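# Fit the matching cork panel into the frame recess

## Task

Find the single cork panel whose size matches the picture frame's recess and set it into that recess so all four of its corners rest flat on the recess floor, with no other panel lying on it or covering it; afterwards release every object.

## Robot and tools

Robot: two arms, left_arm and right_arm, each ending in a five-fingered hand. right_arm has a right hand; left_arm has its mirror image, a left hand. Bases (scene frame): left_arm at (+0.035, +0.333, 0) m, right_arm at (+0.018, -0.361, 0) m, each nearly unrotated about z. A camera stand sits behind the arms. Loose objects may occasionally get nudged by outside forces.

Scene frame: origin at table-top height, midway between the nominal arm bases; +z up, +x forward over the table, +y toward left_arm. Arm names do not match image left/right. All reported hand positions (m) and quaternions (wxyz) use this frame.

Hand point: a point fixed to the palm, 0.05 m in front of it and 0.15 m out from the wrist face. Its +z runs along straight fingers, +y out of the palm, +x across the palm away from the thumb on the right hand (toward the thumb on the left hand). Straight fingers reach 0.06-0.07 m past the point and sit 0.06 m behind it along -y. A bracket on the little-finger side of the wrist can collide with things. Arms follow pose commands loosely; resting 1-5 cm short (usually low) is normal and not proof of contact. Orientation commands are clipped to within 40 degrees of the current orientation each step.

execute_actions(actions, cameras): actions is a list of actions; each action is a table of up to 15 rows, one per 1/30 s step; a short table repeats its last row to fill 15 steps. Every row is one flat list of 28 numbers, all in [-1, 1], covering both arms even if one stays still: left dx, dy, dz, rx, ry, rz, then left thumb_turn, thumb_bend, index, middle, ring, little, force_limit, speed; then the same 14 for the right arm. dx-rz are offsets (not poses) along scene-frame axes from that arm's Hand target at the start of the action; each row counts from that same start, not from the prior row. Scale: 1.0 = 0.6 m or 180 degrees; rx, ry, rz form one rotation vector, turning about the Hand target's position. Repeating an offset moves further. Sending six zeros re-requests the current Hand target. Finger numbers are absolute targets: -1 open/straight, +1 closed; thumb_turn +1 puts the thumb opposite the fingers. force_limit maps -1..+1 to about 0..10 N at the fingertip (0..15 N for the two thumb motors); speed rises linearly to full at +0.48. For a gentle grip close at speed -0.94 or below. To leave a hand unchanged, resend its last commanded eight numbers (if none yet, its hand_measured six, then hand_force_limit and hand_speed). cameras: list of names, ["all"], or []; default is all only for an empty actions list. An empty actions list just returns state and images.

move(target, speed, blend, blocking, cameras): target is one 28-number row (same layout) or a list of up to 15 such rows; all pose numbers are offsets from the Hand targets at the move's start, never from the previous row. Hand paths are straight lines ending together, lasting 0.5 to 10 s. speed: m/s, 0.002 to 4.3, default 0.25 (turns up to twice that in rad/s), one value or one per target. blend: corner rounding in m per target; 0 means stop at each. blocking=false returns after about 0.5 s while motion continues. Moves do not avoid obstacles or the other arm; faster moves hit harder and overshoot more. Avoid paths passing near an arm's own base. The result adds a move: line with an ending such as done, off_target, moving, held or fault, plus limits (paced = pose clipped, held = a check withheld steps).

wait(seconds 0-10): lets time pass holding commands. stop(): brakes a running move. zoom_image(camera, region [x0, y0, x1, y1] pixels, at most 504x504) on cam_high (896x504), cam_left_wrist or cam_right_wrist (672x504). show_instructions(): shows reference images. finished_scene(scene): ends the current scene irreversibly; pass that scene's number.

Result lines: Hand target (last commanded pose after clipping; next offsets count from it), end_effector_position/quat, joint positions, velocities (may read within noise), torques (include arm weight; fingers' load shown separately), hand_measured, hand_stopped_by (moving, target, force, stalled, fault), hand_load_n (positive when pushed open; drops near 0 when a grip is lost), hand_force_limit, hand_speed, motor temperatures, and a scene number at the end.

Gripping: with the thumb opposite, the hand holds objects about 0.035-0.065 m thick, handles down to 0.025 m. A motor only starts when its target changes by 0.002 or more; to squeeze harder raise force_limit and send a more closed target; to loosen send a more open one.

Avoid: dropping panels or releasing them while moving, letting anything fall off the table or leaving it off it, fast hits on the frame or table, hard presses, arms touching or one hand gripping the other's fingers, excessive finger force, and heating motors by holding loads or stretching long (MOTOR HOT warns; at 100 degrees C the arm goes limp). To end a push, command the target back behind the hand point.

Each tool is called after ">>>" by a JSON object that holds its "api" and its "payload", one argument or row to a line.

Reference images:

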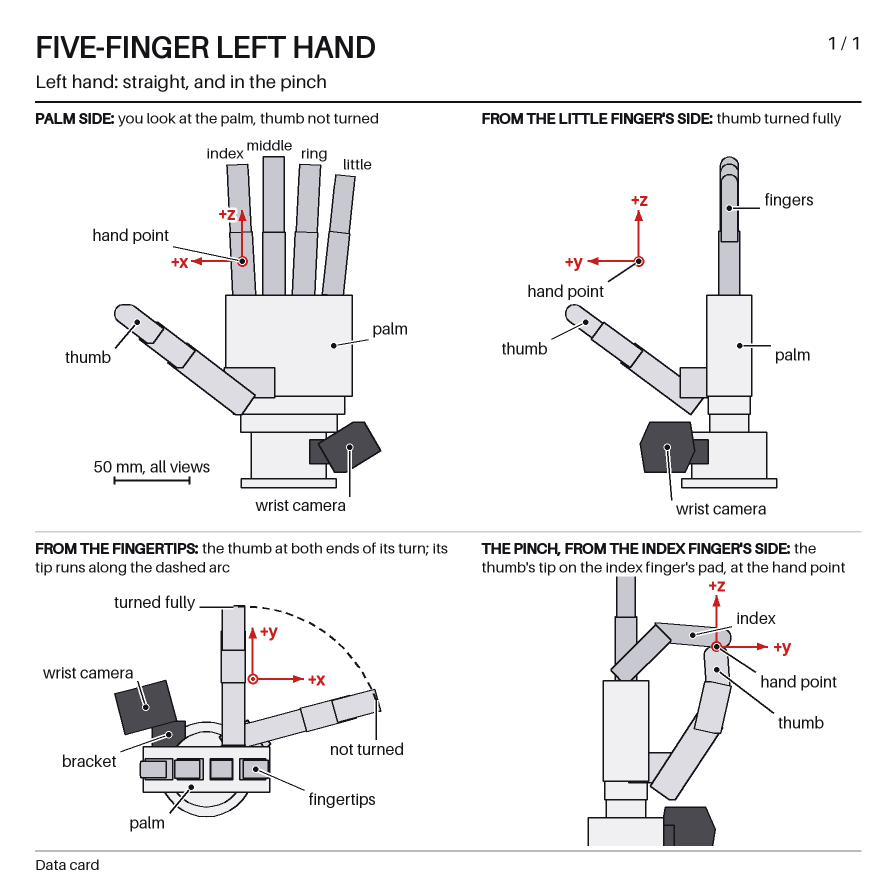

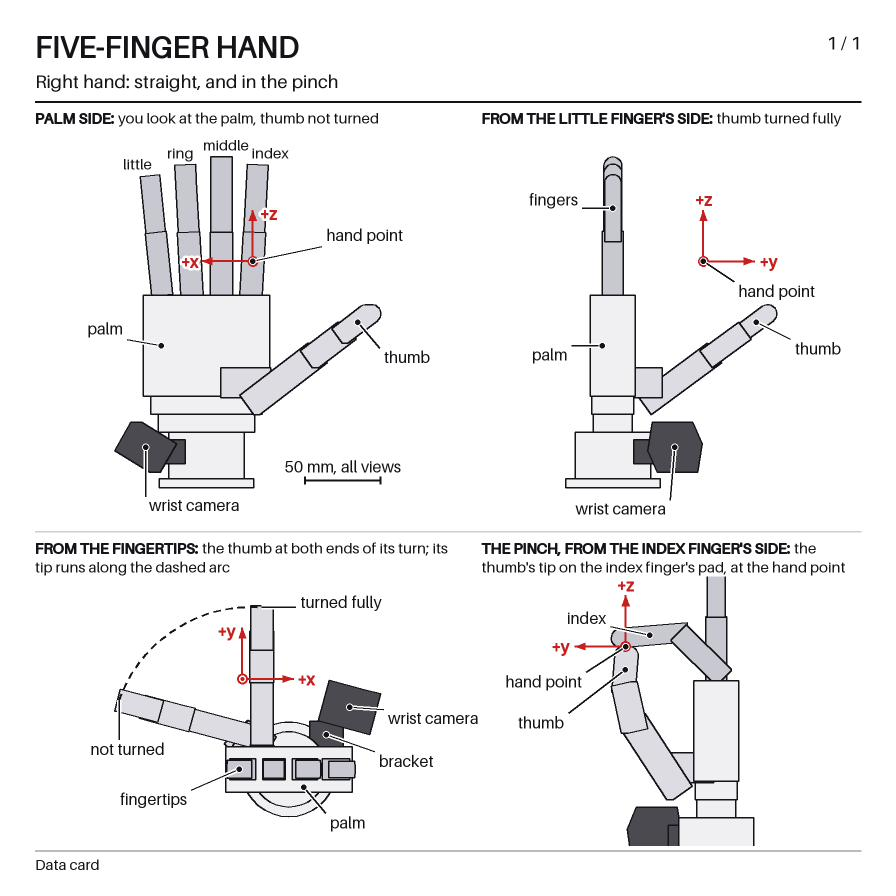

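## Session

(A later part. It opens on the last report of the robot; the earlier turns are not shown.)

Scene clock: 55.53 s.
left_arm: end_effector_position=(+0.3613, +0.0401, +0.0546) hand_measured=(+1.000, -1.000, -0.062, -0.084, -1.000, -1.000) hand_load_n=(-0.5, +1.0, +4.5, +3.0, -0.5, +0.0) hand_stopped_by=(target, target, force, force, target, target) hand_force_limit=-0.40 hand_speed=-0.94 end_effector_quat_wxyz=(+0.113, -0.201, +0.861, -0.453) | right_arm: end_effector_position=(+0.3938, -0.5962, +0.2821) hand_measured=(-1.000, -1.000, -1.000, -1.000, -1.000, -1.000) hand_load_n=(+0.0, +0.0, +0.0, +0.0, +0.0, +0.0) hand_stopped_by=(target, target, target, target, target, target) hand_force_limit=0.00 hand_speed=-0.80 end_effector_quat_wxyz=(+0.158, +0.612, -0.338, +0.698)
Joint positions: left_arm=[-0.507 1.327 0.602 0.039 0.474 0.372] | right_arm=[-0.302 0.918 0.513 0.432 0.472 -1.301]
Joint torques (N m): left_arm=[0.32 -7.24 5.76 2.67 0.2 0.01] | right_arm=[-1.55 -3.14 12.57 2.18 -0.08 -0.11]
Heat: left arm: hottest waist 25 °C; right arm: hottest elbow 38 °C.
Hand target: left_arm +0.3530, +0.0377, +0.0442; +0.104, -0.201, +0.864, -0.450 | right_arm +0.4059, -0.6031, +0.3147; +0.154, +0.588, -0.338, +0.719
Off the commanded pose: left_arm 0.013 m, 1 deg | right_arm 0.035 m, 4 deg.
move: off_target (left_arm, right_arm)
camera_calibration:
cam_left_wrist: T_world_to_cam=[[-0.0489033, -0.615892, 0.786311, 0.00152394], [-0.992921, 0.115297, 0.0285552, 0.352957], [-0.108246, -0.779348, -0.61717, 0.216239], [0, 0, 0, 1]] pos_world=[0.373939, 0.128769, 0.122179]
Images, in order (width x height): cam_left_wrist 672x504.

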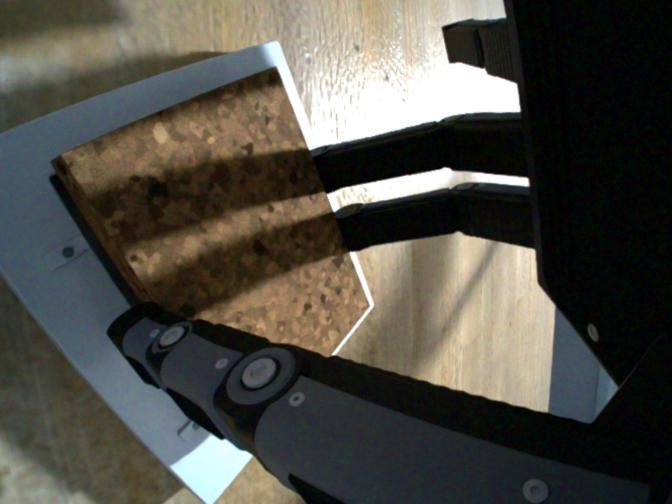

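>>> {"api": "move", "payload": {
  "target": [-0.0067,-0.003,-0.007,0,0,-0.005,1,-1,0,0,-1,-1,-0.4,-0.94,0,0,0,0,0,0,-1,-1,-1,-1,-1,-1,0,-0.8],
  "speed": 0.03,
  "cameras": ["cam_left_wrist"]
}}

>>> {"api": "zoom_image", "payload": {
  "camera": "cam_left_wrist",
  "region": [0, 0, 300, 300]
}}

Scene clock: 57.37 s.
left_arm: end_effector_position=(+0.3576, +0.0385, +0.0499) hand_measured=(+1.000, -1.000, -0.062, -0.084, -1.000, -1.000) hand_load_n=(-0.5, +1.0, +4.0, +3.0, +0.0, +0.0) hand_stopped_by=(target, target, force, force, target, target) hand_force_limit=-0.40 hand_speed=-0.94 end_effector_quat_wxyz=(+0.109, -0.198, +0.862, -0.453) | right_arm: end_effector_position=(+0.3938, -0.5962, +0.2821) hand_measured=(-1.000, -1.000, -1.000, -1.000, -1.000, -1.000) hand_load_n=(+0.0, -0.5, +0.0, +0.0, +0.0, +0.0) hand_stopped_by=(target, target, target, target, target, target) hand_force_limit=0.00 hand_speed=-0.80 end_effector_quat_wxyz=(+0.158, +0.612, -0.338, +0.698)
Joint positions: left_arm=[-0.514 1.335 0.594 0.051 0.476 0.372] | right_arm=[-0.302 0.918 0.513 0.432 0.472 -1.301]
Joint torques (N m): left_arm=[-0.26 -7.24 5.7 2.58 0.38 0.08] | right_arm=[-1.55 -3.25 12.55 2.09 -0.07 -0.13]
Heat: left arm: hottest waist 25 °C; right arm: hottest elbow 38 °C.
Hand target: left_arm +0.3490, +0.0359, +0.0400; +0.101, -0.194, +0.865, -0.451 | right_arm +0.4059, -0.6031, +0.3147; +0.154, +0.588, -0.338, +0.719
Off the commanded pose: left_arm 0.013 m, 1 deg | right_arm 0.035 m, 4 deg.
move: off_target (left_arm, right_arm)
camera_calibration:
cam_left_wrist: T_world_to_cam=[[-0.0512113, -0.615966, 0.786107, 0.00487466], [-0.991817, 0.123542, 0.0321906, 0.348726], [-0.116945, -0.778026, -0.617252, 0.214734], [0, 0, 0, 1]] pos_world=[0.371234, 0.126989, 0.117487]
Images, in order (width x height): cam_left_wrist 672x504.

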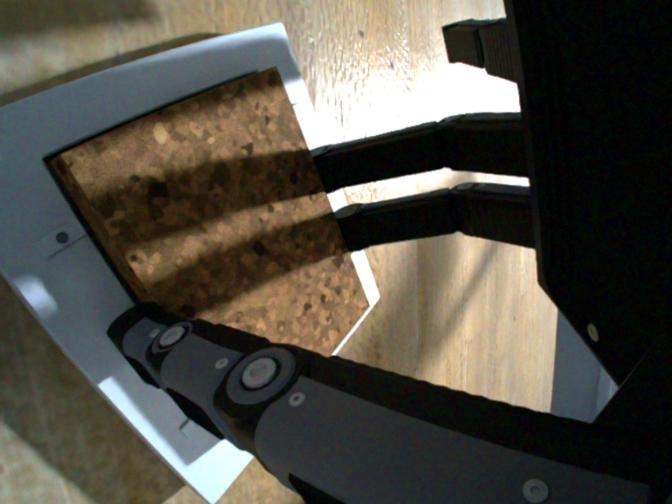

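Scaled by 1.680 from the camera's 672x504 image, which has a finer 960x720 frame.

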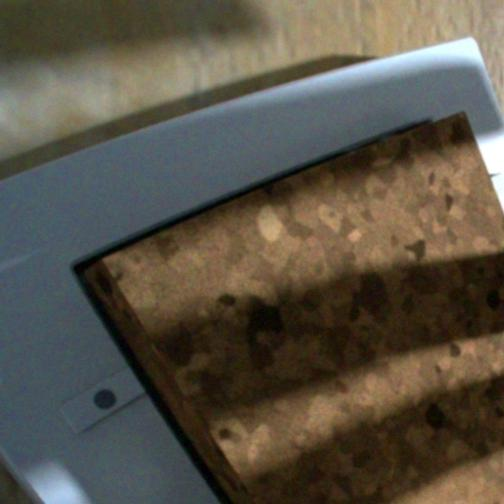

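>>> {"api": "move", "payload": {
  "target": [0,0,-0.0055,0,0,0,1,-1,0,0,-1,-1,-0.4,-0.94,0,0,0,0,0,0,-1,-1,-1,-1,-1,-1,0,-0.8],
  "speed": 0.02,
  "cameras": ["cam_left_wrist"]
}}

>>> {"api": "zoom_image", "payload": {
  "camera": "cam_left_wrist",
  "region": [0, 0, 300, 300]
}}

Scene clock: 61.90 s.
left_arm: end_effector_position=(+0.3591, +0.0375, +0.0484) hand_measured=(+1.000, -1.000, -0.062, -0.084, -1.000, -1.000) hand_load_n=(-1.0, +1.0, +4.5, +3.0, +0.0, +0.0) hand_stopped_by=(target, target, force, force, target, target) hand_force_limit=-0.40 hand_speed=-0.94 end_effector_quat_wxyz=(+0.111, -0.197, +0.862, -0.454) | right_arm: end_effector_position=(+0.3938, -0.5962, +0.2821) hand_measured=(-1.000, -1.000, -1.000, -1.000, -1.000, -1.000) hand_load_n=(+0.0, +0.0, +0.0, +0.0, +0.0, +0.0) hand_stopped_by=(target, target, target, target, target, target) hand_force_limit=0.00 hand_speed=-0.80 end_effector_quat_wxyz=(+0.158, +0.612, -0.338, +0.698)
Joint positions: left_arm=[-0.514 1.343 0.594 0.063 0.476 0.372] | right_arm=[-0.302 0.918 0.513 0.432 0.472 -1.301]
Joint torques (N m): left_arm=[0.09 -7.24 5.38 2.74 0.38 0.09] | right_arm=[-1.96 -3.14 12.7 2.09 -0.06 -0.1]
Motor temperatures (°C): left_arm=[25 25 24 21 20 23] | right_arm=[22 22 39 22 22 22]
Heat: left arm: hottest waist 25 °C; right arm: hottest elbow 39 °C.
Hand target: left_arm +0.3489, +0.0359, +0.0367; +0.101, -0.194, +0.866, -0.451 | right_arm +0.4059, -0.6031, +0.3147; +0.154, +0.588, -0.338, +0.719
Off the commanded pose: left_arm 0.015 m, 1 deg | right_arm 0.035 m, 4 deg.
move: off_target (left_arm, right_arm)
camera_calibration:
cam_left_wrist: T_world_to_cam=[[-0.0540779, -0.614455, 0.787096, 0.00640779], [-0.991863, 0.124034, 0.0286819, 0.350441], [-0.11525, -0.779141, -0.616163, 0.212566], [0, 0, 0, 1]] pos_world=[0.372435, 0.12609, 0.115881]
Images, in order (width x height): cam_left_wrist 672x504.

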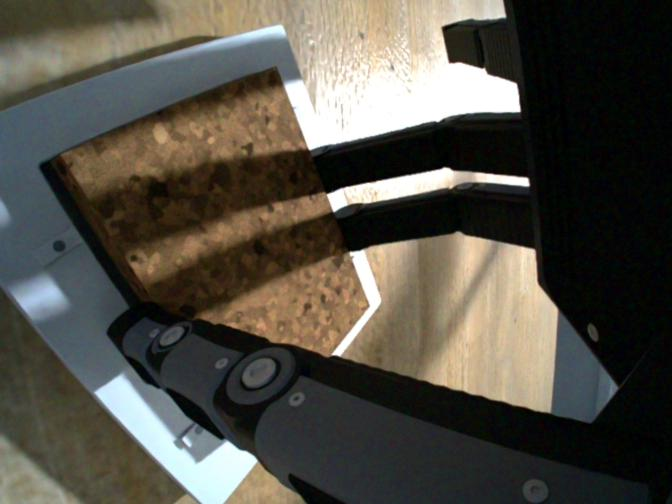

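Scaled by 1.680 from the camera's 672x504 image, which has a finer 960x720 frame.

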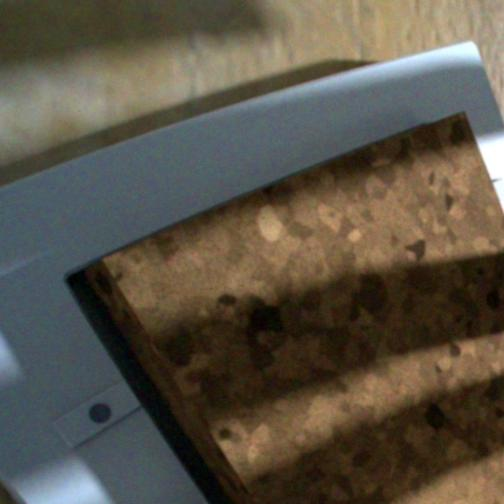

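>>> {"api": "move", "payload": {
  "target": [-0.003,0.0015,-0.003,0,0,-0.002,1,-1,0,0,-1,-1,-0.4,-0.94,0,0,0,0,0,0,-1,-1,-1,-1,-1,-1,0,-0.8],
  "speed": 0.02,
  "cameras": ["cam_left_wrist"]
}}

>>> {"api": "zoom_image", "payload": {
  "camera": "cam_left_wrist",
  "region": [0, 0, 300, 300]
}}

Scene clock: 62.93 s.
left_arm: end_effector_position=(+0.3574, +0.0373, +0.0476) hand_measured=(+1.000, -1.000, -0.062, -0.084, -1.000, -1.000) hand_load_n=(-1.0, +1.0, +4.0, +3.0, +0.0, +0.0) hand_stopped_by=(target, target, force, force, target, target) hand_force_limit=-0.40 hand_speed=-0.94 end_effector_quat_wxyz=(+0.109, -0.195, +0.861, -0.456) | right_arm: end_effector_position=(+0.3938, -0.5962, +0.2821) hand_measured=(-1.000, -1.000, -1.000, -1.000, -1.000, -1.000) hand_load_n=(+0.0, +0.0, +0.0, +0.0, +0.0, +0.0) hand_stopped_by=(target, target, target, target, target, target) hand_force_limit=0.00 hand_speed=-0.80 end_effector_quat_wxyz=(+0.158, +0.612, -0.338, +0.698)
Joint positions: left_arm=[-0.514 1.343 0.589 0.071 0.482 0.372] | right_arm=[-0.302 0.918 0.513 0.432 0.472 -1.301]
Joint torques (N m): left_arm=[0.09 -7.12 5.29 2.55 0.38 0.14] | right_arm=[-1.03 -3.19 12.46 2.06 -0.05 -0.1]
Heat: left arm: hottest waist 25 °C; right arm: hottest elbow 39 °C.
Hand target: left_arm +0.3471, +0.0368, +0.0349; +0.099, -0.191, +0.866, -0.451 | right_arm +0.4059, -0.6031, +0.3147; +0.154, +0.588, -0.338, +0.719
Off the commanded pose: left_arm 0.016 m, 1 deg | right_arm 0.035 m, 4 deg.
move: off_target (left_arm, right_arm)
camera_calibration:
cam_left_wrist: T_world_to_cam=[[-0.0569096, -0.610857, 0.789693, 0.00764651], [-0.991315, 0.128499, 0.0279594, 0.348487], [-0.118554, -0.781244, -0.612865, 0.212876], [0, 0, 0, 1]] pos_world=[0.371133, 0.126199, 0.114682]
Images, in order (width x height): cam_left_wrist 672x504.

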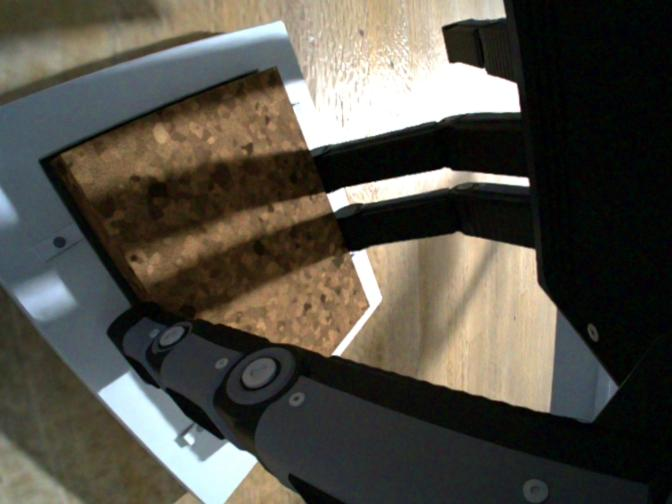

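Scaled by 1.680 from the camera's 672x504 image, which has a finer 960x720 frame.

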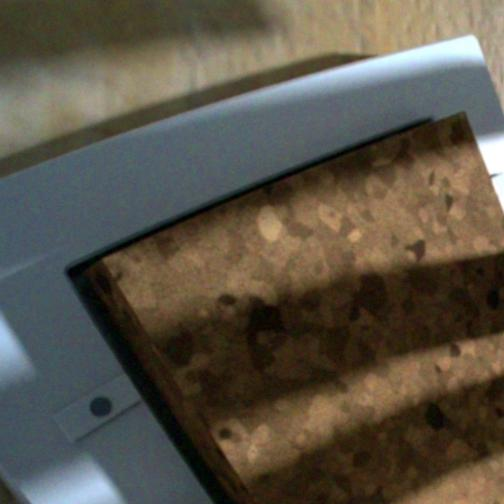

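>>> {"api": "zoom_image", "payload": {
  "camera": "cam_left_wrist",
  "region": [220, 30, 340, 150]
}}

>>> {"api": "zoom_image", "payload": {
  "camera": "cam_left_wrist",
  "region": [300, 230, 400, 370]
}}

>>> {"api": "zoom_image", "payload": {
  "camera": "cam_left_wrist",
  "region": [20, 130, 160, 320]
}}

Scaled by 4.200 from the camera's 672x504 image, which has a finer 960x720 frame.

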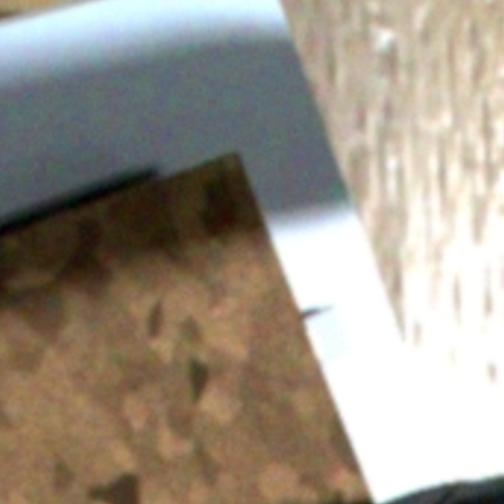

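Scaled by 3.600 from the camera's 672x504 image, which has a finer 960x720 frame.

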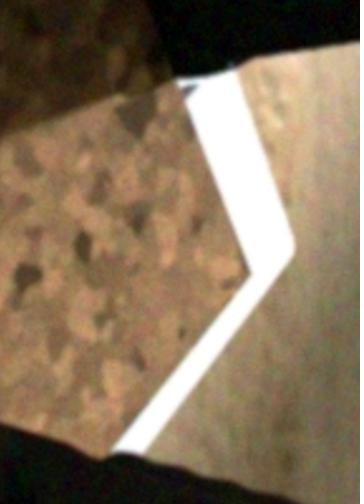

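Scaled by 2.653 from the camera's 672x504 image, which has a finer 960x720 frame.

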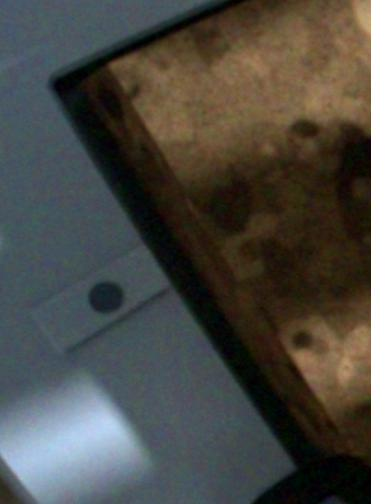

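>>> {"api": "move", "payload": {
  "target": [0,0.001,0.015,0,0,0,1,-1,0,0,-1,-1,-0.4,-0.94,0,0,0,0,0,0,-1,-1,-1,-1,-1,-1,0,-0.8],
  "speed": 0.02
}}

Scene clock: 65.03 s.
left_arm: end_effector_position=(+0.3563, +0.0377, +0.0477) hand_measured=(+1.000, -1.000, -0.062, -0.084, -1.000, -1.000) hand_load_n=(-0.5, +1.0, +4.0, +3.0, +0.0, +0.0) hand_stopped_by=(target, target, force, force, target, target) hand_force_limit=-0.40 hand_speed=-0.94 end_effector_quat_wxyz=(+0.108, -0.196, +0.862, -0.455) | right_arm: end_effector_position=(+0.3938, -0.5962, +0.2821) hand_measured=(-1.000, -1.000, -1.000, -1.000, -1.000, -1.000) hand_load_n=(+0.0, +0.0, +0.0, +0.0, +0.0, +0.0) hand_stopped_by=(target, target, target, target, target, target) hand_force_limit=0.00 hand_speed=-0.80 end_effector_quat_wxyz=(+0.158, +0.612, -0.338, +0.698)
Joint positions: left_arm=[-0.514 1.341 0.589 0.064 0.483 0.372] | right_arm=[-0.302 0.918 0.513 0.432 0.472 -1.301]
Joint torques (N m): left_arm=[0.21 -8.64 6.13 1.44 0.38 0.15] | right_arm=[-1.49 -2.96 12.45 2.1 -0.07 -0.09]
Heat: left arm: hottest waist 25 °C; right arm: hottest elbow 39 °C.
Hand target: left_arm +0.3472, +0.0373, +0.0439; +0.100, -0.191, +0.866, -0.451 | right_arm +0.4059, -0.6031, +0.3147; +0.154, +0.588, -0.338, +0.719
Off the commanded pose: left_arm 0.010 m, 1 deg | right_arm 0.035 m, 4 deg.
move: off_target (right_arm)

>>> {"api": "move", "payload": {
  "target": [0,0.001,0.002,0,0,0,1,-1,0,0,-1,-1,-0.4,-0.94,0,0,0,0,0,0,-1,-1,-1,-1,-1,-1,0,-0.8],
  "speed": 0.02,
  "cameras": ["cam_left_wrist"]
}}

>>> {"api": "zoom_image", "payload": {
  "camera": "cam_left_wrist",
  "region": [220, 30, 340, 150]
}}

>>> {"api": "zoom_image", "payload": {
  "camera": "cam_left_wrist",
  "region": [20, 130, 160, 320]
}}

Scene clock: 65.90 s.
left_arm: end_effector_position=(+0.3553, +0.0382, +0.0479) hand_measured=(+1.000, -1.000, -0.062, -0.084, -1.000, -1.000) hand_load_n=(-0.5, +1.0, +4.5, +3.0, +0.0, +0.0) hand_stopped_by=(target, target, force, force, target, target) hand_force_limit=-0.40 hand_speed=-0.94 end_effector_quat_wxyz=(+0.106, -0.196, +0.862, -0.455) | right_arm: end_effector_position=(+0.3938, -0.5962, +0.2821) hand_measured=(-1.000, -1.000, -1.000, -1.000, -1.000, -1.000) hand_load_n=(+0.0, +0.0, +0.0, +0.0, +0.0, -0.5) hand_stopped_by=(target, target, target, target, target, target) hand_force_limit=0.00 hand_speed=-0.80 end_effector_quat_wxyz=(+0.158, +0.612, -0.338, +0.698)
Joint positions: left_arm=[-0.514 1.338 0.589 0.058 0.483 0.372] | right_arm=[-0.302 0.918 0.513 0.432 0.472 -1.301]
Joint torques (N m): left_arm=[0.38 -8.82 6.23 1.58 0.39 0.16] | right_arm=[-1.32 -2.96 12.56 2.14 -0.07 -0.12]
Heat: left arm: hottest waist 25 °C; right arm: hottest elbow 40 °C.
Hand target: left_arm +0.3471, +0.0379, +0.0452; +0.100, -0.191, +0.866, -0.451 | right_arm +0.4059, -0.6031, +0.3147; +0.154, +0.588, -0.338, +0.719
Off the commanded pose: left_arm 0.009 m, 1 deg | right_arm 0.035 m, 4 deg.
move: off_target (right_arm)
camera_calibration:
cam_left_wrist: T_world_to_cam=[[-0.0524331, -0.612788, 0.788506, 0.00625056], [-0.990903, 0.129924, 0.0350788, 0.345752], [-0.123942, -0.779494, -0.614026, 0.215389], [0, 0, 0, 1]] pos_world=[0.36963, 0.126803, 0.115197]
Images, in order (width x height): cam_left_wrist 672x504.

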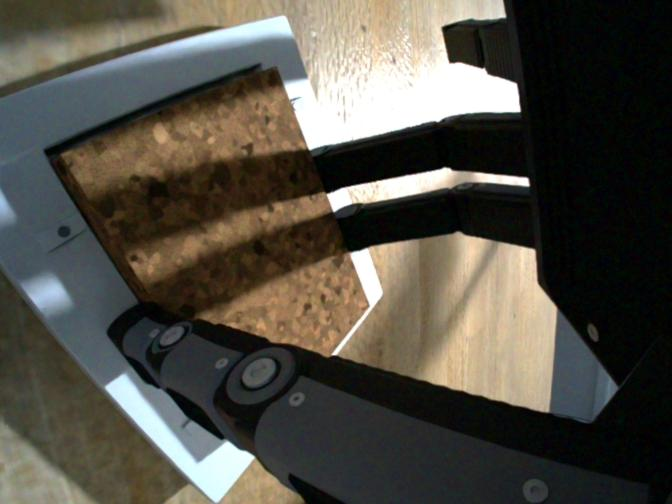

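Scaled by 4.200 from the camera's 672x504 image, which has a finer 960x720 frame.

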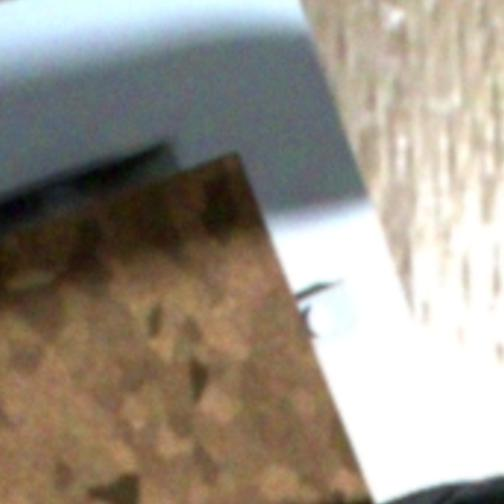

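Scaled by 2.653 from the camera's 672x504 image, which has a finer 960x720 frame.

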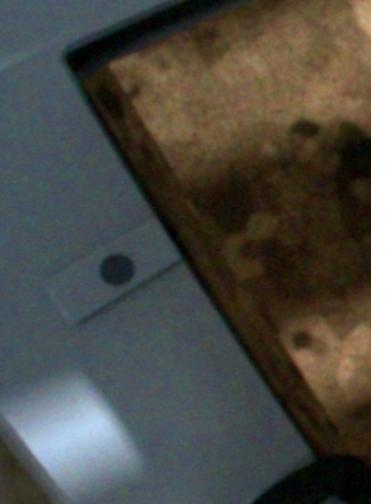

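>>> {"api": "move", "payload": {
  "target": [0.0135,0.0147,0,0,0,0,1,-1,0,0,-1,-1,-0.4,-0.94,0,0,0,0,0,0,-1,-1,-1,-1,-1,-1,0,-0.8],
  "speed": 0.02
}}

Scene clock: 67.80 s.
left_arm: end_effector_position=(+0.3526, +0.0398, +0.0476) hand_measured=(+1.000, -1.000, -0.062, -0.084, -1.000, -1.000) hand_load_n=(-0.5, +1.0, +4.5, +3.0, +0.0, +0.0) hand_stopped_by=(target, target, force, force, target, target) hand_force_limit=-0.40 hand_speed=-0.94 end_effector_quat_wxyz=(+0.099, -0.186, +0.864, -0.457) | right_arm: end_effector_position=(+0.3938, -0.5962, +0.2821) hand_measured=(-1.000, -1.000, -1.000, -1.000, -1.000, -1.000) hand_load_n=(+0.0, +0.0, +0.0, +0.0, +0.0, +0.0) hand_stopped_by=(target, target, target, target, target, target) hand_force_limit=0.00 hand_speed=-0.80 end_effector_quat_wxyz=(+0.158, +0.612, -0.338, +0.698)
Joint positions: left_arm=[-0.506 1.338 0.589 0.047 0.512 0.393] | right_arm=[-0.302 0.918 0.513 0.432 0.472 -1.301]
Joint torques (N m): left_arm=[2.37 -8.29 6.9 1.43 0.3 0.22] | right_arm=[-1.08 -3.19 12.57 1.98 -0.05 -0.11]
Heat: left arm: hottest waist 25 °C; right arm: hottest elbow 40 °C.
Hand target: left_arm +0.3552, +0.0468, +0.0452; +0.099, -0.191, +0.866, -0.451 | right_arm +0.4059, -0.6031, +0.3147; +0.154, +0.588, -0.338, +0.719
Off the commanded pose: left_arm 0.008 m, 1 deg | right_arm 0.035 m, 4 deg.
move: off_target (right_arm)

>>> {"api": "move", "payload": {
  "target": [0.004,-0.004,0.005,0,0,0,1,-1,0,0,-1,-1,-0.4,-0.94,0,0,0,0,0,0,-1,-1,-1,-1,-1,-1,0,-0.8],
  "speed": 0.02,
  "cameras": ["cam_left_wrist"]
}}

>>> {"api": "zoom_image", "payload": {
  "camera": "cam_left_wrist",
  "region": [220, 30, 340, 150]
}}

>>> {"api": "zoom_image", "payload": {
  "camera": "cam_left_wrist",
  "region": [20, 130, 160, 320]
}}

Scene clock: 68.90 s.
left_arm: end_effector_position=(+0.3520, +0.0403, +0.0474) hand_measured=(+1.000, -1.000, -0.062, -0.084, -1.000, -1.000) hand_load_n=(-1.0, +1.0, +4.5, +3.5, +0.0, +0.0) hand_stopped_by=(target, target, force, force, target, target) hand_force_limit=-0.40 hand_speed=-0.94 end_effector_quat_wxyz=(+0.098, -0.186, +0.865, -0.456) | right_arm: end_effector_position=(+0.3938, -0.5962, +0.2821) hand_measured=(-1.000, -1.000, -1.000, -1.000, -1.000, -1.000) hand_load_n=(+0.0, +0.0, +0.0, +0.0, +0.0, +0.0) hand_stopped_by=(target, target, target, target, target, target) hand_force_limit=0.00 hand_speed=-0.80 end_effector_quat_wxyz=(+0.158, +0.612, -0.338, +0.698)
Joint positions: left_arm=[-0.506 1.337 0.589 0.043 0.512 0.394] | right_arm=[-0.302 0.918 0.513 0.432 0.472 -1.301]
Joint torques (N m): left_arm=[2.32 -8.23 7.8 1.13 0.24 0.19] | right_arm=[-2.08 -3.14 12.63 2.15 -0.05 -0.1]
Heat: left arm: hottest waist 25 °C; right arm: hottest elbow 40 °C.
Hand target: left_arm +0.3577, +0.0444, +0.0482; +0.100, -0.191, +0.866, -0.451 | right_arm +0.4059, -0.6031, +0.3147; +0.154, +0.588, -0.338, +0.719
Off the commanded pose: left_arm 0.007 m, 1 deg | right_arm 0.035 m, 4 deg.
move: off_target (right_arm)
camera_calibration:
cam_left_wrist: T_world_to_cam=[[-0.0639995, -0.610405, 0.7895, 0.0117416], [-0.987055, 0.155297, 0.0400547, 0.339573], [-0.147057, -0.776717, -0.612442, 0.224318], [0, 0, 0, 1]] pos_world=[0.368916, 0.128663, 0.11451]
Images, in order (width x height): cam_left_wrist 672x504.

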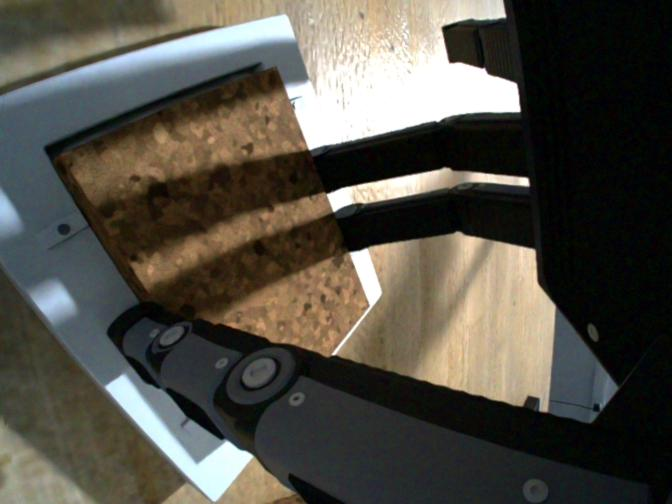

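Scaled by 4.200 from the camera's 672x504 image, which has a finer 960x720 frame.

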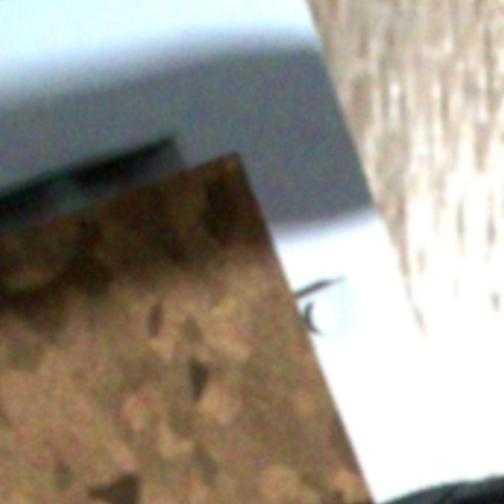

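Scaled by 2.653 from the camera's 672x504 image, which has a finer 960x720 frame.

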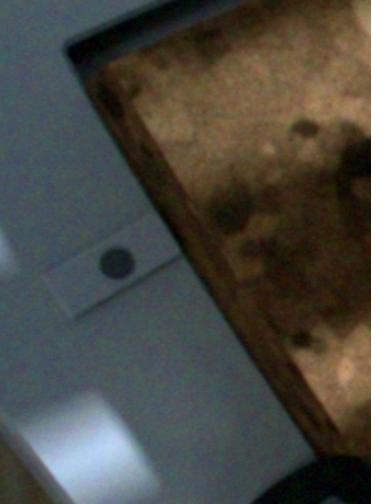

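>>> {"api": "move", "payload": {
  "target": [0,0,-0.02,0,0,0,1,-1,0,0,-1,-1,-0.4,-0.94,0,0,0,0,0,0,-1,-1,-1,-1,-1,-1,0,-0.8],
  "speed": 0.02,
  "cameras": ["cam_left_wrist"]
}}

>>> {"api": "zoom_image", "payload": {
  "camera": "cam_left_wrist",
  "region": [220, 30, 340, 150]
}}

>>> {"api": "zoom_image", "payload": {
  "camera": "cam_left_wrist",
  "region": [20, 130, 160, 320]
}}

Scene clock: 70.37 s.
left_arm: end_effector_position=(+0.3538, +0.0391, +0.0473) hand_measured=(+1.000, -1.000, -0.062, -0.084, -1.000, -1.000) hand_load_n=(+0.0, +1.0, +4.0, +2.5, +0.0, +0.0) hand_stopped_by=(target, target, force, force, target, target) hand_force_limit=-0.40 hand_speed=-0.94 end_effector_quat_wxyz=(+0.100, -0.185, +0.863, -0.458) | right_arm: end_effector_position=(+0.3938, -0.5962, +0.2821) hand_measured=(-1.000, -1.000, -1.000, -1.000, -1.000, -1.000) hand_load_n=(+0.0, +0.0, +0.0, +0.0, +0.0, +0.0) hand_stopped_by=(target, target, target, target, target, target) hand_force_limit=0.00 hand_speed=-0.80 end_effector_quat_wxyz=(+0.158, +0.612, -0.338, +0.698)
Joint positions: left_arm=[-0.506 1.342 0.589 0.056 0.513 0.394] | right_arm=[-0.302 0.918 0.513 0.432 0.472 -1.301]
Joint torques (N m): left_arm=[2.32 -6.07 6.67 2.4 0.22 0.17] | right_arm=[-1.14 -3.6 12.53 2.13 -0.06 -0.12]
Heat: left arm: hottest waist 25 °C; right arm: hottest elbow 40 °C.
Hand target: left_arm +0.3576, +0.0443, +0.0362; +0.100, -0.191, +0.866, -0.451 | right_arm +0.4059, -0.6031, +0.3147; +0.154, +0.588, -0.338, +0.719
Off the commanded pose: left_arm 0.013 m, 1 deg | right_arm 0.035 m, 4 deg.
move: off_target (left_arm, right_arm)
camera_calibration:
cam_left_wrist: T_world_to_cam=[[-0.0697119, -0.606914, 0.791704, 0.0130339], [-0.987212, 0.156025, 0.0326807, 0.342018], [-0.14336, -0.779302, -0.61003, 0.222271], [0, 0, 0, 1]] pos_world=[0.370418, 0.127764, 0.114096]
Images, in order (width x height): cam_left_wrist 672x504.

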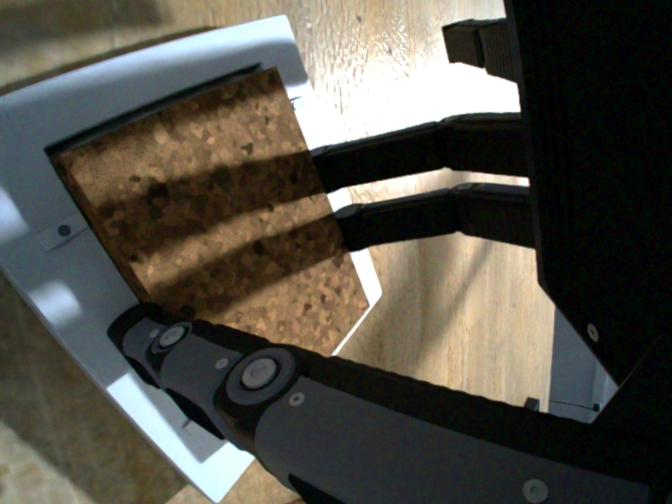

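Scaled by 4.200 from the camera's 672x504 image, which has a finer 960x720 frame.

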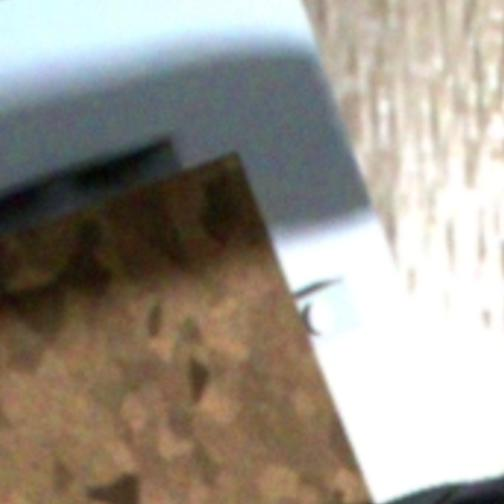

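Scaled by 2.653 from the camera's 672x504 image, which has a finer 960x720 frame.

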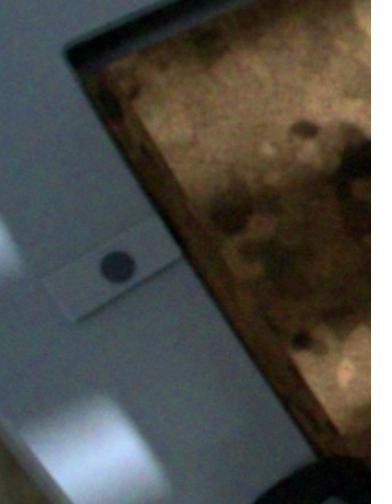

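>>> {"api": "zoom_image", "payload": {
  "camera": "cam_left_wrist",
  "region": [300, 230, 400, 370]
}}

Scaled by 3.600 from the camera's 672x504 image, which has a finer 960x720 frame.

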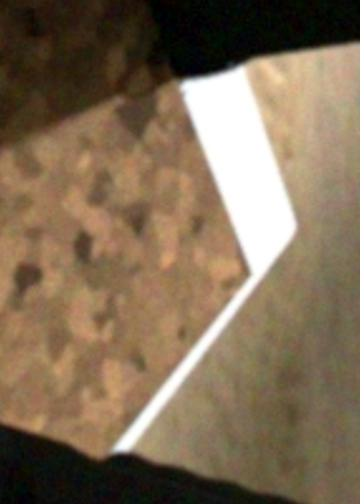

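>>> {"api": "move", "payload": {
  "target": [
    [-0.005,-0.003,0.05,0,0,0,1,-1,0,0,-1,-1,-0.4,-0.94,0,0,0,0,0,0,-1,-1,-1,-1,-1,-1,0,-0.8],
    [-0.016,-0.0108,0.012,0,0,0,1,-1,0,0,-1,-1,-0.4,-0.94,0,0,0,0,0,0,-1,-1,-1,-1,-1,-1,0,-0.8]
  ],
  "speed": 0.04,
  "cameras": ["cam_left_wrist"]
}}

>>> {"api": "zoom_image", "payload": {
  "camera": "cam_left_wrist",
  "region": [0, 0, 300, 300]
}}

Scene clock: 75.30 s.
left_arm: end_effector_position=(+0.3535, +0.0418, +0.0506) hand_measured=(+1.000, -1.000, -0.062, -0.084, -1.000, -1.000) hand_load_n=(-0.5, +1.0, +4.0, +3.0, +0.0, +0.0) hand_stopped_by=(target, target, force, force, target, target) hand_force_limit=-0.40 hand_speed=-0.94 end_effector_quat_wxyz=(+0.106, -0.192, +0.864, -0.452) | right_arm: end_effector_position=(+0.3938, -0.5962, +0.2821) hand_measured=(-1.000, -1.000, -1.000, -1.000, -1.000, -1.000) hand_load_n=(+0.0, +0.0, +0.0, +0.0, +0.0, +0.0) hand_stopped_by=(target, target, target, target, target, target) hand_force_limit=0.00 hand_speed=-0.80 end_effector_quat_wxyz=(+0.158, +0.612, -0.338, +0.698)
Joint positions: left_arm=[-0.509 1.323 0.589 0.034 0.49 0.387] | right_arm=[-0.302 0.918 0.513 0.432 0.472 -1.301]
Joint torques (N m): left_arm=[-0.03 -6.77 6.26 2.65 0.21 0.01] | right_arm=[-1.49 -3.19 12.42 2.15 -0.09 -0.11]
Heat: left arm: hottest waist 25 °C; right arm: hottest elbow 41 °C.
Hand target: left_arm +0.3480, +0.0379, +0.0433; +0.099, -0.191, +0.866, -0.451 | right_arm +0.4059, -0.6031, +0.3147; +0.154, +0.588, -0.338, +0.719
Off the commanded pose: left_arm 0.010 m, 1 deg | right_arm 0.035 m, 4 deg.
move: off_target (right_arm)
camera_calibration:
cam_left_wrist: T_world_to_cam=[[-0.0578242, -0.617421, 0.784505, 0.00864209], [-0.989964, 0.136963, 0.0348248, 0.342811], [-0.12895, -0.774617, -0.619144, 0.22145], [0, 0, 0, 1]] pos_world=[0.368427, 0.129922, 0.118391]
Images, in order (width x height): cam_left_wrist 672x504.

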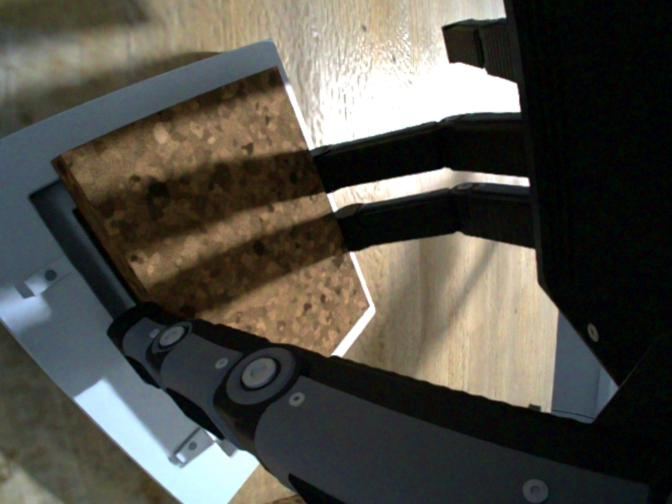

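Scaled by 1.680 from the camera's 672x504 image, which has a finer 960x720 frame.

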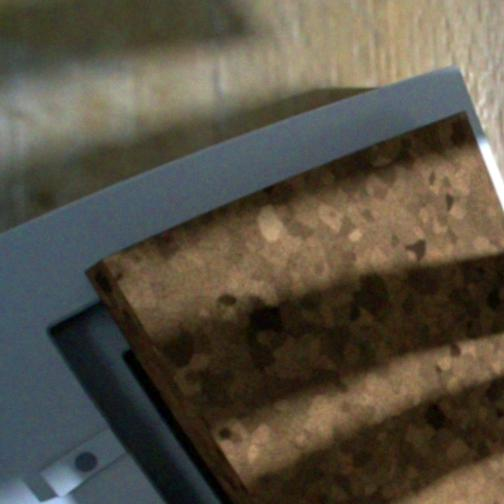

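>>> {"api": "move", "payload": {
  "target": [-0.014,0.005,0.008,0,0,0,1,-1,0,0,-1,-1,-0.4,-0.94,0,0,0,0,0,0,-1,-1,-1,-1,-1,-1,0,-0.8],
  "speed": 0.03
}}

Scene clock: 76.90 s.
left_arm: end_effector_position=(+0.3500, +0.0419, +0.0520) hand_measured=(+1.000, -1.000, -0.062, -0.084, -1.000, -1.000) hand_load_n=(-0.5, +1.0, +4.5, +3.0, +0.0, +0.0) hand_stopped_by=(target, target, force, force, target, target) hand_force_limit=-0.40 hand_speed=-0.94 end_effector_quat_wxyz=(+0.107, -0.192, +0.864, -0.453) | right_arm: end_effector_position=(+0.3938, -0.5962, +0.2821) hand_measured=(-1.000, -1.000, -1.000, -1.000, -1.000, -1.000) hand_load_n=(+0.0, +0.0, +0.0, +0.0, +0.0, +0.0) hand_stopped_by=(target, target, target, target, target, target) hand_force_limit=0.00 hand_speed=-0.80 end_effector_quat_wxyz=(+0.158, +0.612, -0.338, +0.698)
Joint positions: left_arm=[-0.514 1.31 0.581 0.034 0.486 0.384] | right_arm=[-0.302 0.918 0.513 0.432 0.472 -1.301]
Joint torques (N m): left_arm=[0.21 -8.53 5.75 1.98 0.21 0.01] | right_arm=[-1.9 -3.02 12.53 2.29 -0.06 -0.13]
Heat: left arm: hottest waist 25 °C; right arm: hottest elbow 41 °C.
Hand target: left_arm +0.3397, +0.0409, +0.0482; +0.100, -0.191, +0.866, -0.451 | right_arm +0.4059, -0.6031, +0.3147; +0.154, +0.588, -0.338, +0.719
Off the commanded pose: left_arm 0.011 m, 1 deg | right_arm 0.035 m, 4 deg.
move: off_target (left_arm, right_arm)

>>> {"api": "move", "payload": {
  "target": [-0.007,0.006,0.001,0,0,0,1,-1,0,0,-1,-1,-0.4,-0.94,0,0,0,0,0,0,-1,-1,-1,-1,-1,-1,0,-0.8],
  "speed": 0.03,
  "cameras": ["cam_left_wrist"]
}}

>>> {"api": "zoom_image", "payload": {
  "camera": "cam_left_wrist",
  "region": [0, 0, 300, 300]
}}

Scene clock: 78.97 s.
left_arm: end_effector_position=(+0.3461, +0.0439, +0.0533) hand_measured=(+1.000, -1.000, -0.062, -0.084, -1.000, -1.000) hand_load_n=(-0.5, +1.0, +4.0, +3.0, +0.0, +0.0) hand_stopped_by=(target, target, force, force, target, target) hand_force_limit=-0.40 hand_speed=-0.94 end_effector_quat_wxyz=(+0.108, -0.191, +0.863, -0.455) | right_arm: end_effector_position=(+0.3938, -0.5962, +0.2821) hand_measured=(-1.000, -1.000, -1.000, -1.000, -1.000, -1.000) hand_load_n=(+0.0, +0.0, +0.0, +0.0, +0.0, -0.5) hand_stopped_by=(target, target, target, target, target, target) hand_force_limit=0.00 hand_speed=-0.80 end_effector_quat_wxyz=(+0.158, +0.612, -0.338, +0.698)
Joint positions: left_arm=[-0.514 1.293 0.568 0.034 0.486 0.383] | right_arm=[-0.302 0.918 0.513 0.432 0.472 -1.301]
Joint torques (N m): left_arm=[0.32 -8.35 5.7 1.78 0.29 0.04] | right_arm=[-1.96 -2.84 12.6 2.02 -0.08 -0.13]
Heat: left arm: hottest waist 25 °C; right arm: hottest elbow 41 °C.
Hand target: left_arm +0.3354, +0.0445, +0.0487; +0.099, -0.191, +0.866, -0.451 | right_arm +0.4059, -0.6031, +0.3147; +0.154, +0.588, -0.338, +0.719
Off the commanded pose: left_arm 0.012 m, 1 deg | right_arm 0.035 m, 4 deg.
move: off_target (left_arm, right_arm)
camera_calibration:
cam_left_wrist: T_world_to_cam=[[-0.062921, -0.614459, 0.786436, 0.00893431], [-0.990128, 0.137328, 0.0280794, 0.335502], [-0.125253, -0.776905, -0.617033, 0.222557], [0, 0, 0, 1]] pos_world=[0.360628, 0.132322, 0.120878]
Images, in order (width x height): cam_left_wrist 672x504.

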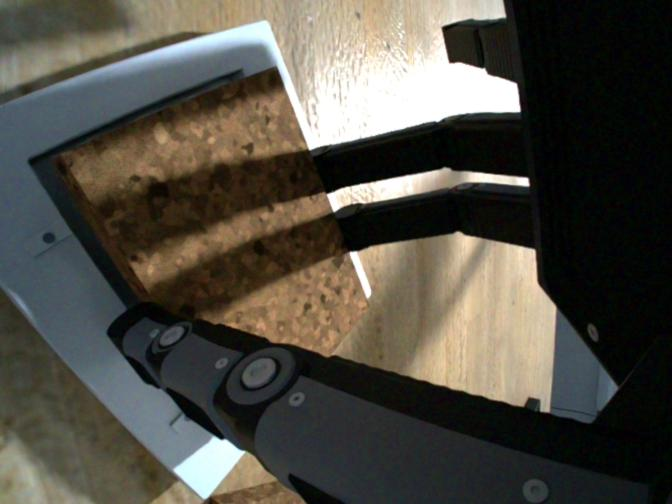

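Scaled by 1.680 from the camera's 672x504 image, which has a finer 960x720 frame.

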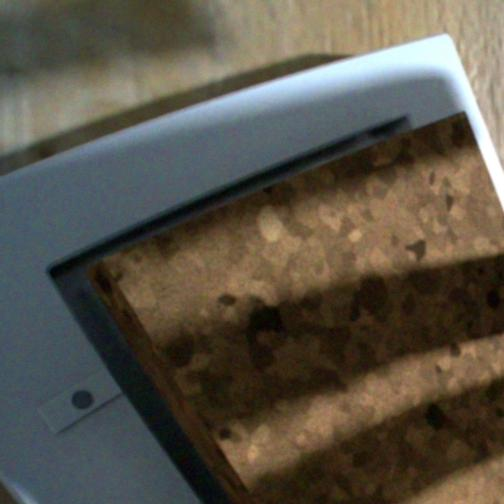

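>>> {"api": "move", "payload": {
  "target": [0.003,0.004,-0.01,0,0,0,1,-1,0,0,-1,-1,-0.4,-0.94,0,0,0,0,0,0,-1,-1,-1,-1,-1,-1,0,-0.8],
  "speed": 0.03
}}

Scene clock: 80.73 s.
left_arm: end_effector_position=(+0.3426, +0.0452, +0.0504) hand_measured=(+1.000, -1.000, -0.062, -0.084, -1.000, -1.000) hand_load_n=(-0.5, +1.5, +4.5, +3.0, +0.0, -0.5) hand_stopped_by=(target, target, force, force, target, target) hand_force_limit=-0.40 hand_speed=-0.94 end_effector_quat_wxyz=(+0.104, -0.191, +0.864, -0.453) | right_arm: end_effector_position=(+0.3938, -0.5962, +0.2821) hand_measured=(-1.000, -1.000, -1.000, -1.000, -1.000, -1.000) hand_load_n=(+0.0, +0.0, +0.0, +0.0, +0.0, +0.0) hand_stopped_by=(target, target, target, target, target, target) hand_force_limit=0.00 hand_speed=-0.80 end_effector_quat_wxyz=(+0.158, +0.612, -0.338, +0.698)
Joint positions: left_arm=[-0.514 1.293 0.561 0.034 0.49 0.383] | right_arm=[-0.302 0.918 0.513 0.432 0.472 -1.301]
Joint torques (N m): left_arm=[1.03 -7.12 5.74 2.48 0.39 0.11] | right_arm=[-1.38 -3.78 12.56 2.19 -0.1 -0.13]
Heat: left arm: hottest waist 25 °C; right arm: hottest elbow 42 °C.
Hand target: left_arm +0.3373, +0.0468, +0.0427; +0.100, -0.191, +0.866, -0.451 | right_arm +0.4059, -0.6031, +0.3147; +0.154, +0.588, -0.338, +0.719
Off the commanded pose: left_arm 0.010 m, 1 deg | right_arm 0.035 m, 4 deg.
move: off_target (right_arm)

>>> {"api": "move", "payload": {
  "target": [0.0135,0.0145,0.0,0,0,0,1,-1,0,0,-1,-1,-0.4,-0.94,0,0,0,0,0,0,-1,-1,-1,-1,-1,-1,0,-0.8],
  "speed": 0.03
}}

Scene clock: 82.37 s.
left_arm: end_effector_position=(+0.3454, +0.0494, +0.0512) hand_measured=(+1.000, -1.000, -0.062, -0.084, -1.000, -1.000) hand_load_n=(-0.5, +1.0, +4.0, +3.0, +0.0, +0.0) hand_stopped_by=(target, target, force, force, target, target) hand_force_limit=-0.40 hand_speed=-0.94 end_effector_quat_wxyz=(+0.103, -0.186, +0.863, -0.458) | right_arm: end_effector_position=(+0.3938, -0.5962, +0.2821) hand_measured=(-1.000, -1.000, -1.000, -1.000, -1.000, -1.000) hand_load_n=(+0.0, +0.0, +0.0, +0.0, +0.0, +0.0) hand_stopped_by=(target, target, target, target, target, target) hand_force_limit=0.00 hand_speed=-0.80 end_effector_quat_wxyz=(+0.158, +0.612, -0.338, +0.698)
Joint positions: left_arm=[-0.493 1.295 0.561 0.034 0.517 0.403] | right_arm=[-0.302 0.918 0.513 0.432 0.472 -1.301]
Joint torques (N m): left_arm=[2.08 -6.53 6.45 1.95 0.41 0.16] | right_arm=[-1.14 -3.43 12.6 2.09 -0.1 -0.07]
Heat: left arm: hottest waist 25 °C; right arm: hottest elbow 42 °C.
Hand target: left_arm +0.3454, +0.0555, +0.0427; +0.099, -0.191, +0.866, -0.451 | right_arm +0.4059, -0.6031, +0.3147; +0.154, +0.588, -0.338, +0.719
Off the commanded pose: left_arm 0.010 m, 1 deg | right_arm 0.035 m, 4 deg.
move: off_target (right_arm)

>>> {"api": "move", "payload": {
  "target": [0.001,-0.002,-0.004,0,0,0,1,-1,0,0,-1,-1,-0.4,-0.94,0,0,0,0,0,0,-1,-1,-1,-1,-1,-1,0,-0.8],
  "speed": 0.03,
  "cameras": ["cam_left_wrist"]
}}

>>> {"api": "zoom_image", "payload": {
  "camera": "cam_left_wrist",
  "region": [0, 0, 300, 300]
}}

Scene clock: 83.37 s.
left_arm: end_effector_position=(+0.3452, +0.0496, +0.0500) hand_measured=(+1.000, -1.000, -0.062, -0.084, -1.000, -1.000) hand_load_n=(-0.5, +1.0, +3.5, +3.0, +0.0, +0.0) hand_stopped_by=(target, target, force, force, target, target) hand_force_limit=-0.40 hand_speed=-0.94 end_effector_quat_wxyz=(+0.102, -0.186, +0.864, -0.457) | right_arm: end_effector_position=(+0.3938, -0.5962, +0.2821) hand_measured=(-1.000, -1.000, -1.000, -1.000, -1.000, -1.000) hand_load_n=(+0.0, +0.0, +0.0, +0.0, +0.0, +0.0) hand_stopped_by=(target, target, target, target, target, target) hand_force_limit=0.00 hand_speed=-0.80 end_effector_quat_wxyz=(+0.158, +0.612, -0.338, +0.698)
Joint positions: left_arm=[-0.493 1.298 0.561 0.034 0.517 0.404] | right_arm=[-0.302 0.918 0.513 0.432 0.472 -1.301]
Joint torques (N m): left_arm=[2.08 -6.07 6.41 2.32 0.35 0.16] | right_arm=[-2.02 -3.19 12.63 1.98 0 -0.12]
Heat: left arm: hottest waist 25 °C; right arm: hottest elbow 42 °C.
Hand target: left_arm +0.3460, +0.0544, +0.0404; +0.100, -0.191, +0.866, -0.451 | right_arm +0.4059, -0.6031, +0.3147; +0.154, +0.588, -0.338, +0.719
Off the commanded pose: left_arm 0.011 m, 1 deg | right_arm 0.035 m, 4 deg.
move: off_target (left_arm, right_arm)
camera_calibration:
cam_left_wrist: T_world_to_cam=[[-0.0682471, -0.609866, 0.78956, 0.0164035], [-0.987887, 0.151859, 0.031908, 0.332243], [-0.139361, -0.777819, -0.612843, 0.229494], [0, 0, 0, 1]] pos_world=[0.36132, 0.138055, 0.117091]
Images, in order (width x height): cam_left_wrist 672x504.

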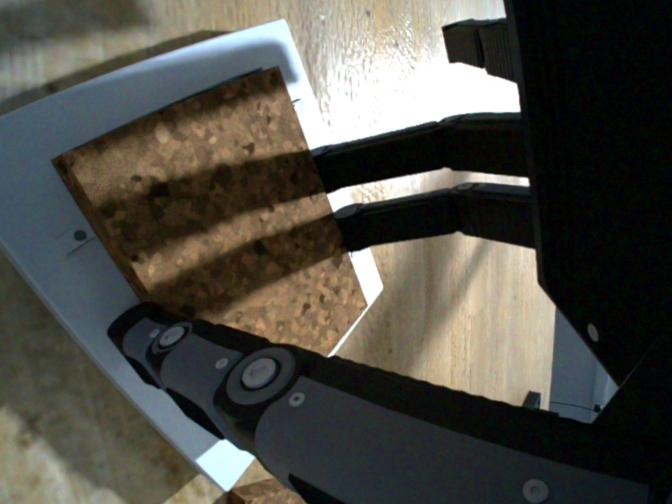

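Scaled by 1.680 from the camera's 672x504 image, which has a finer 960x720 frame.

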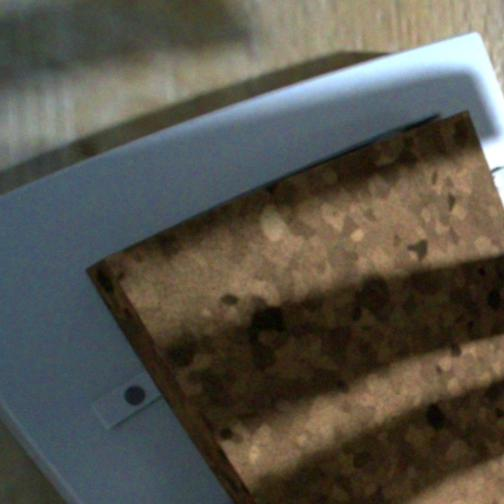

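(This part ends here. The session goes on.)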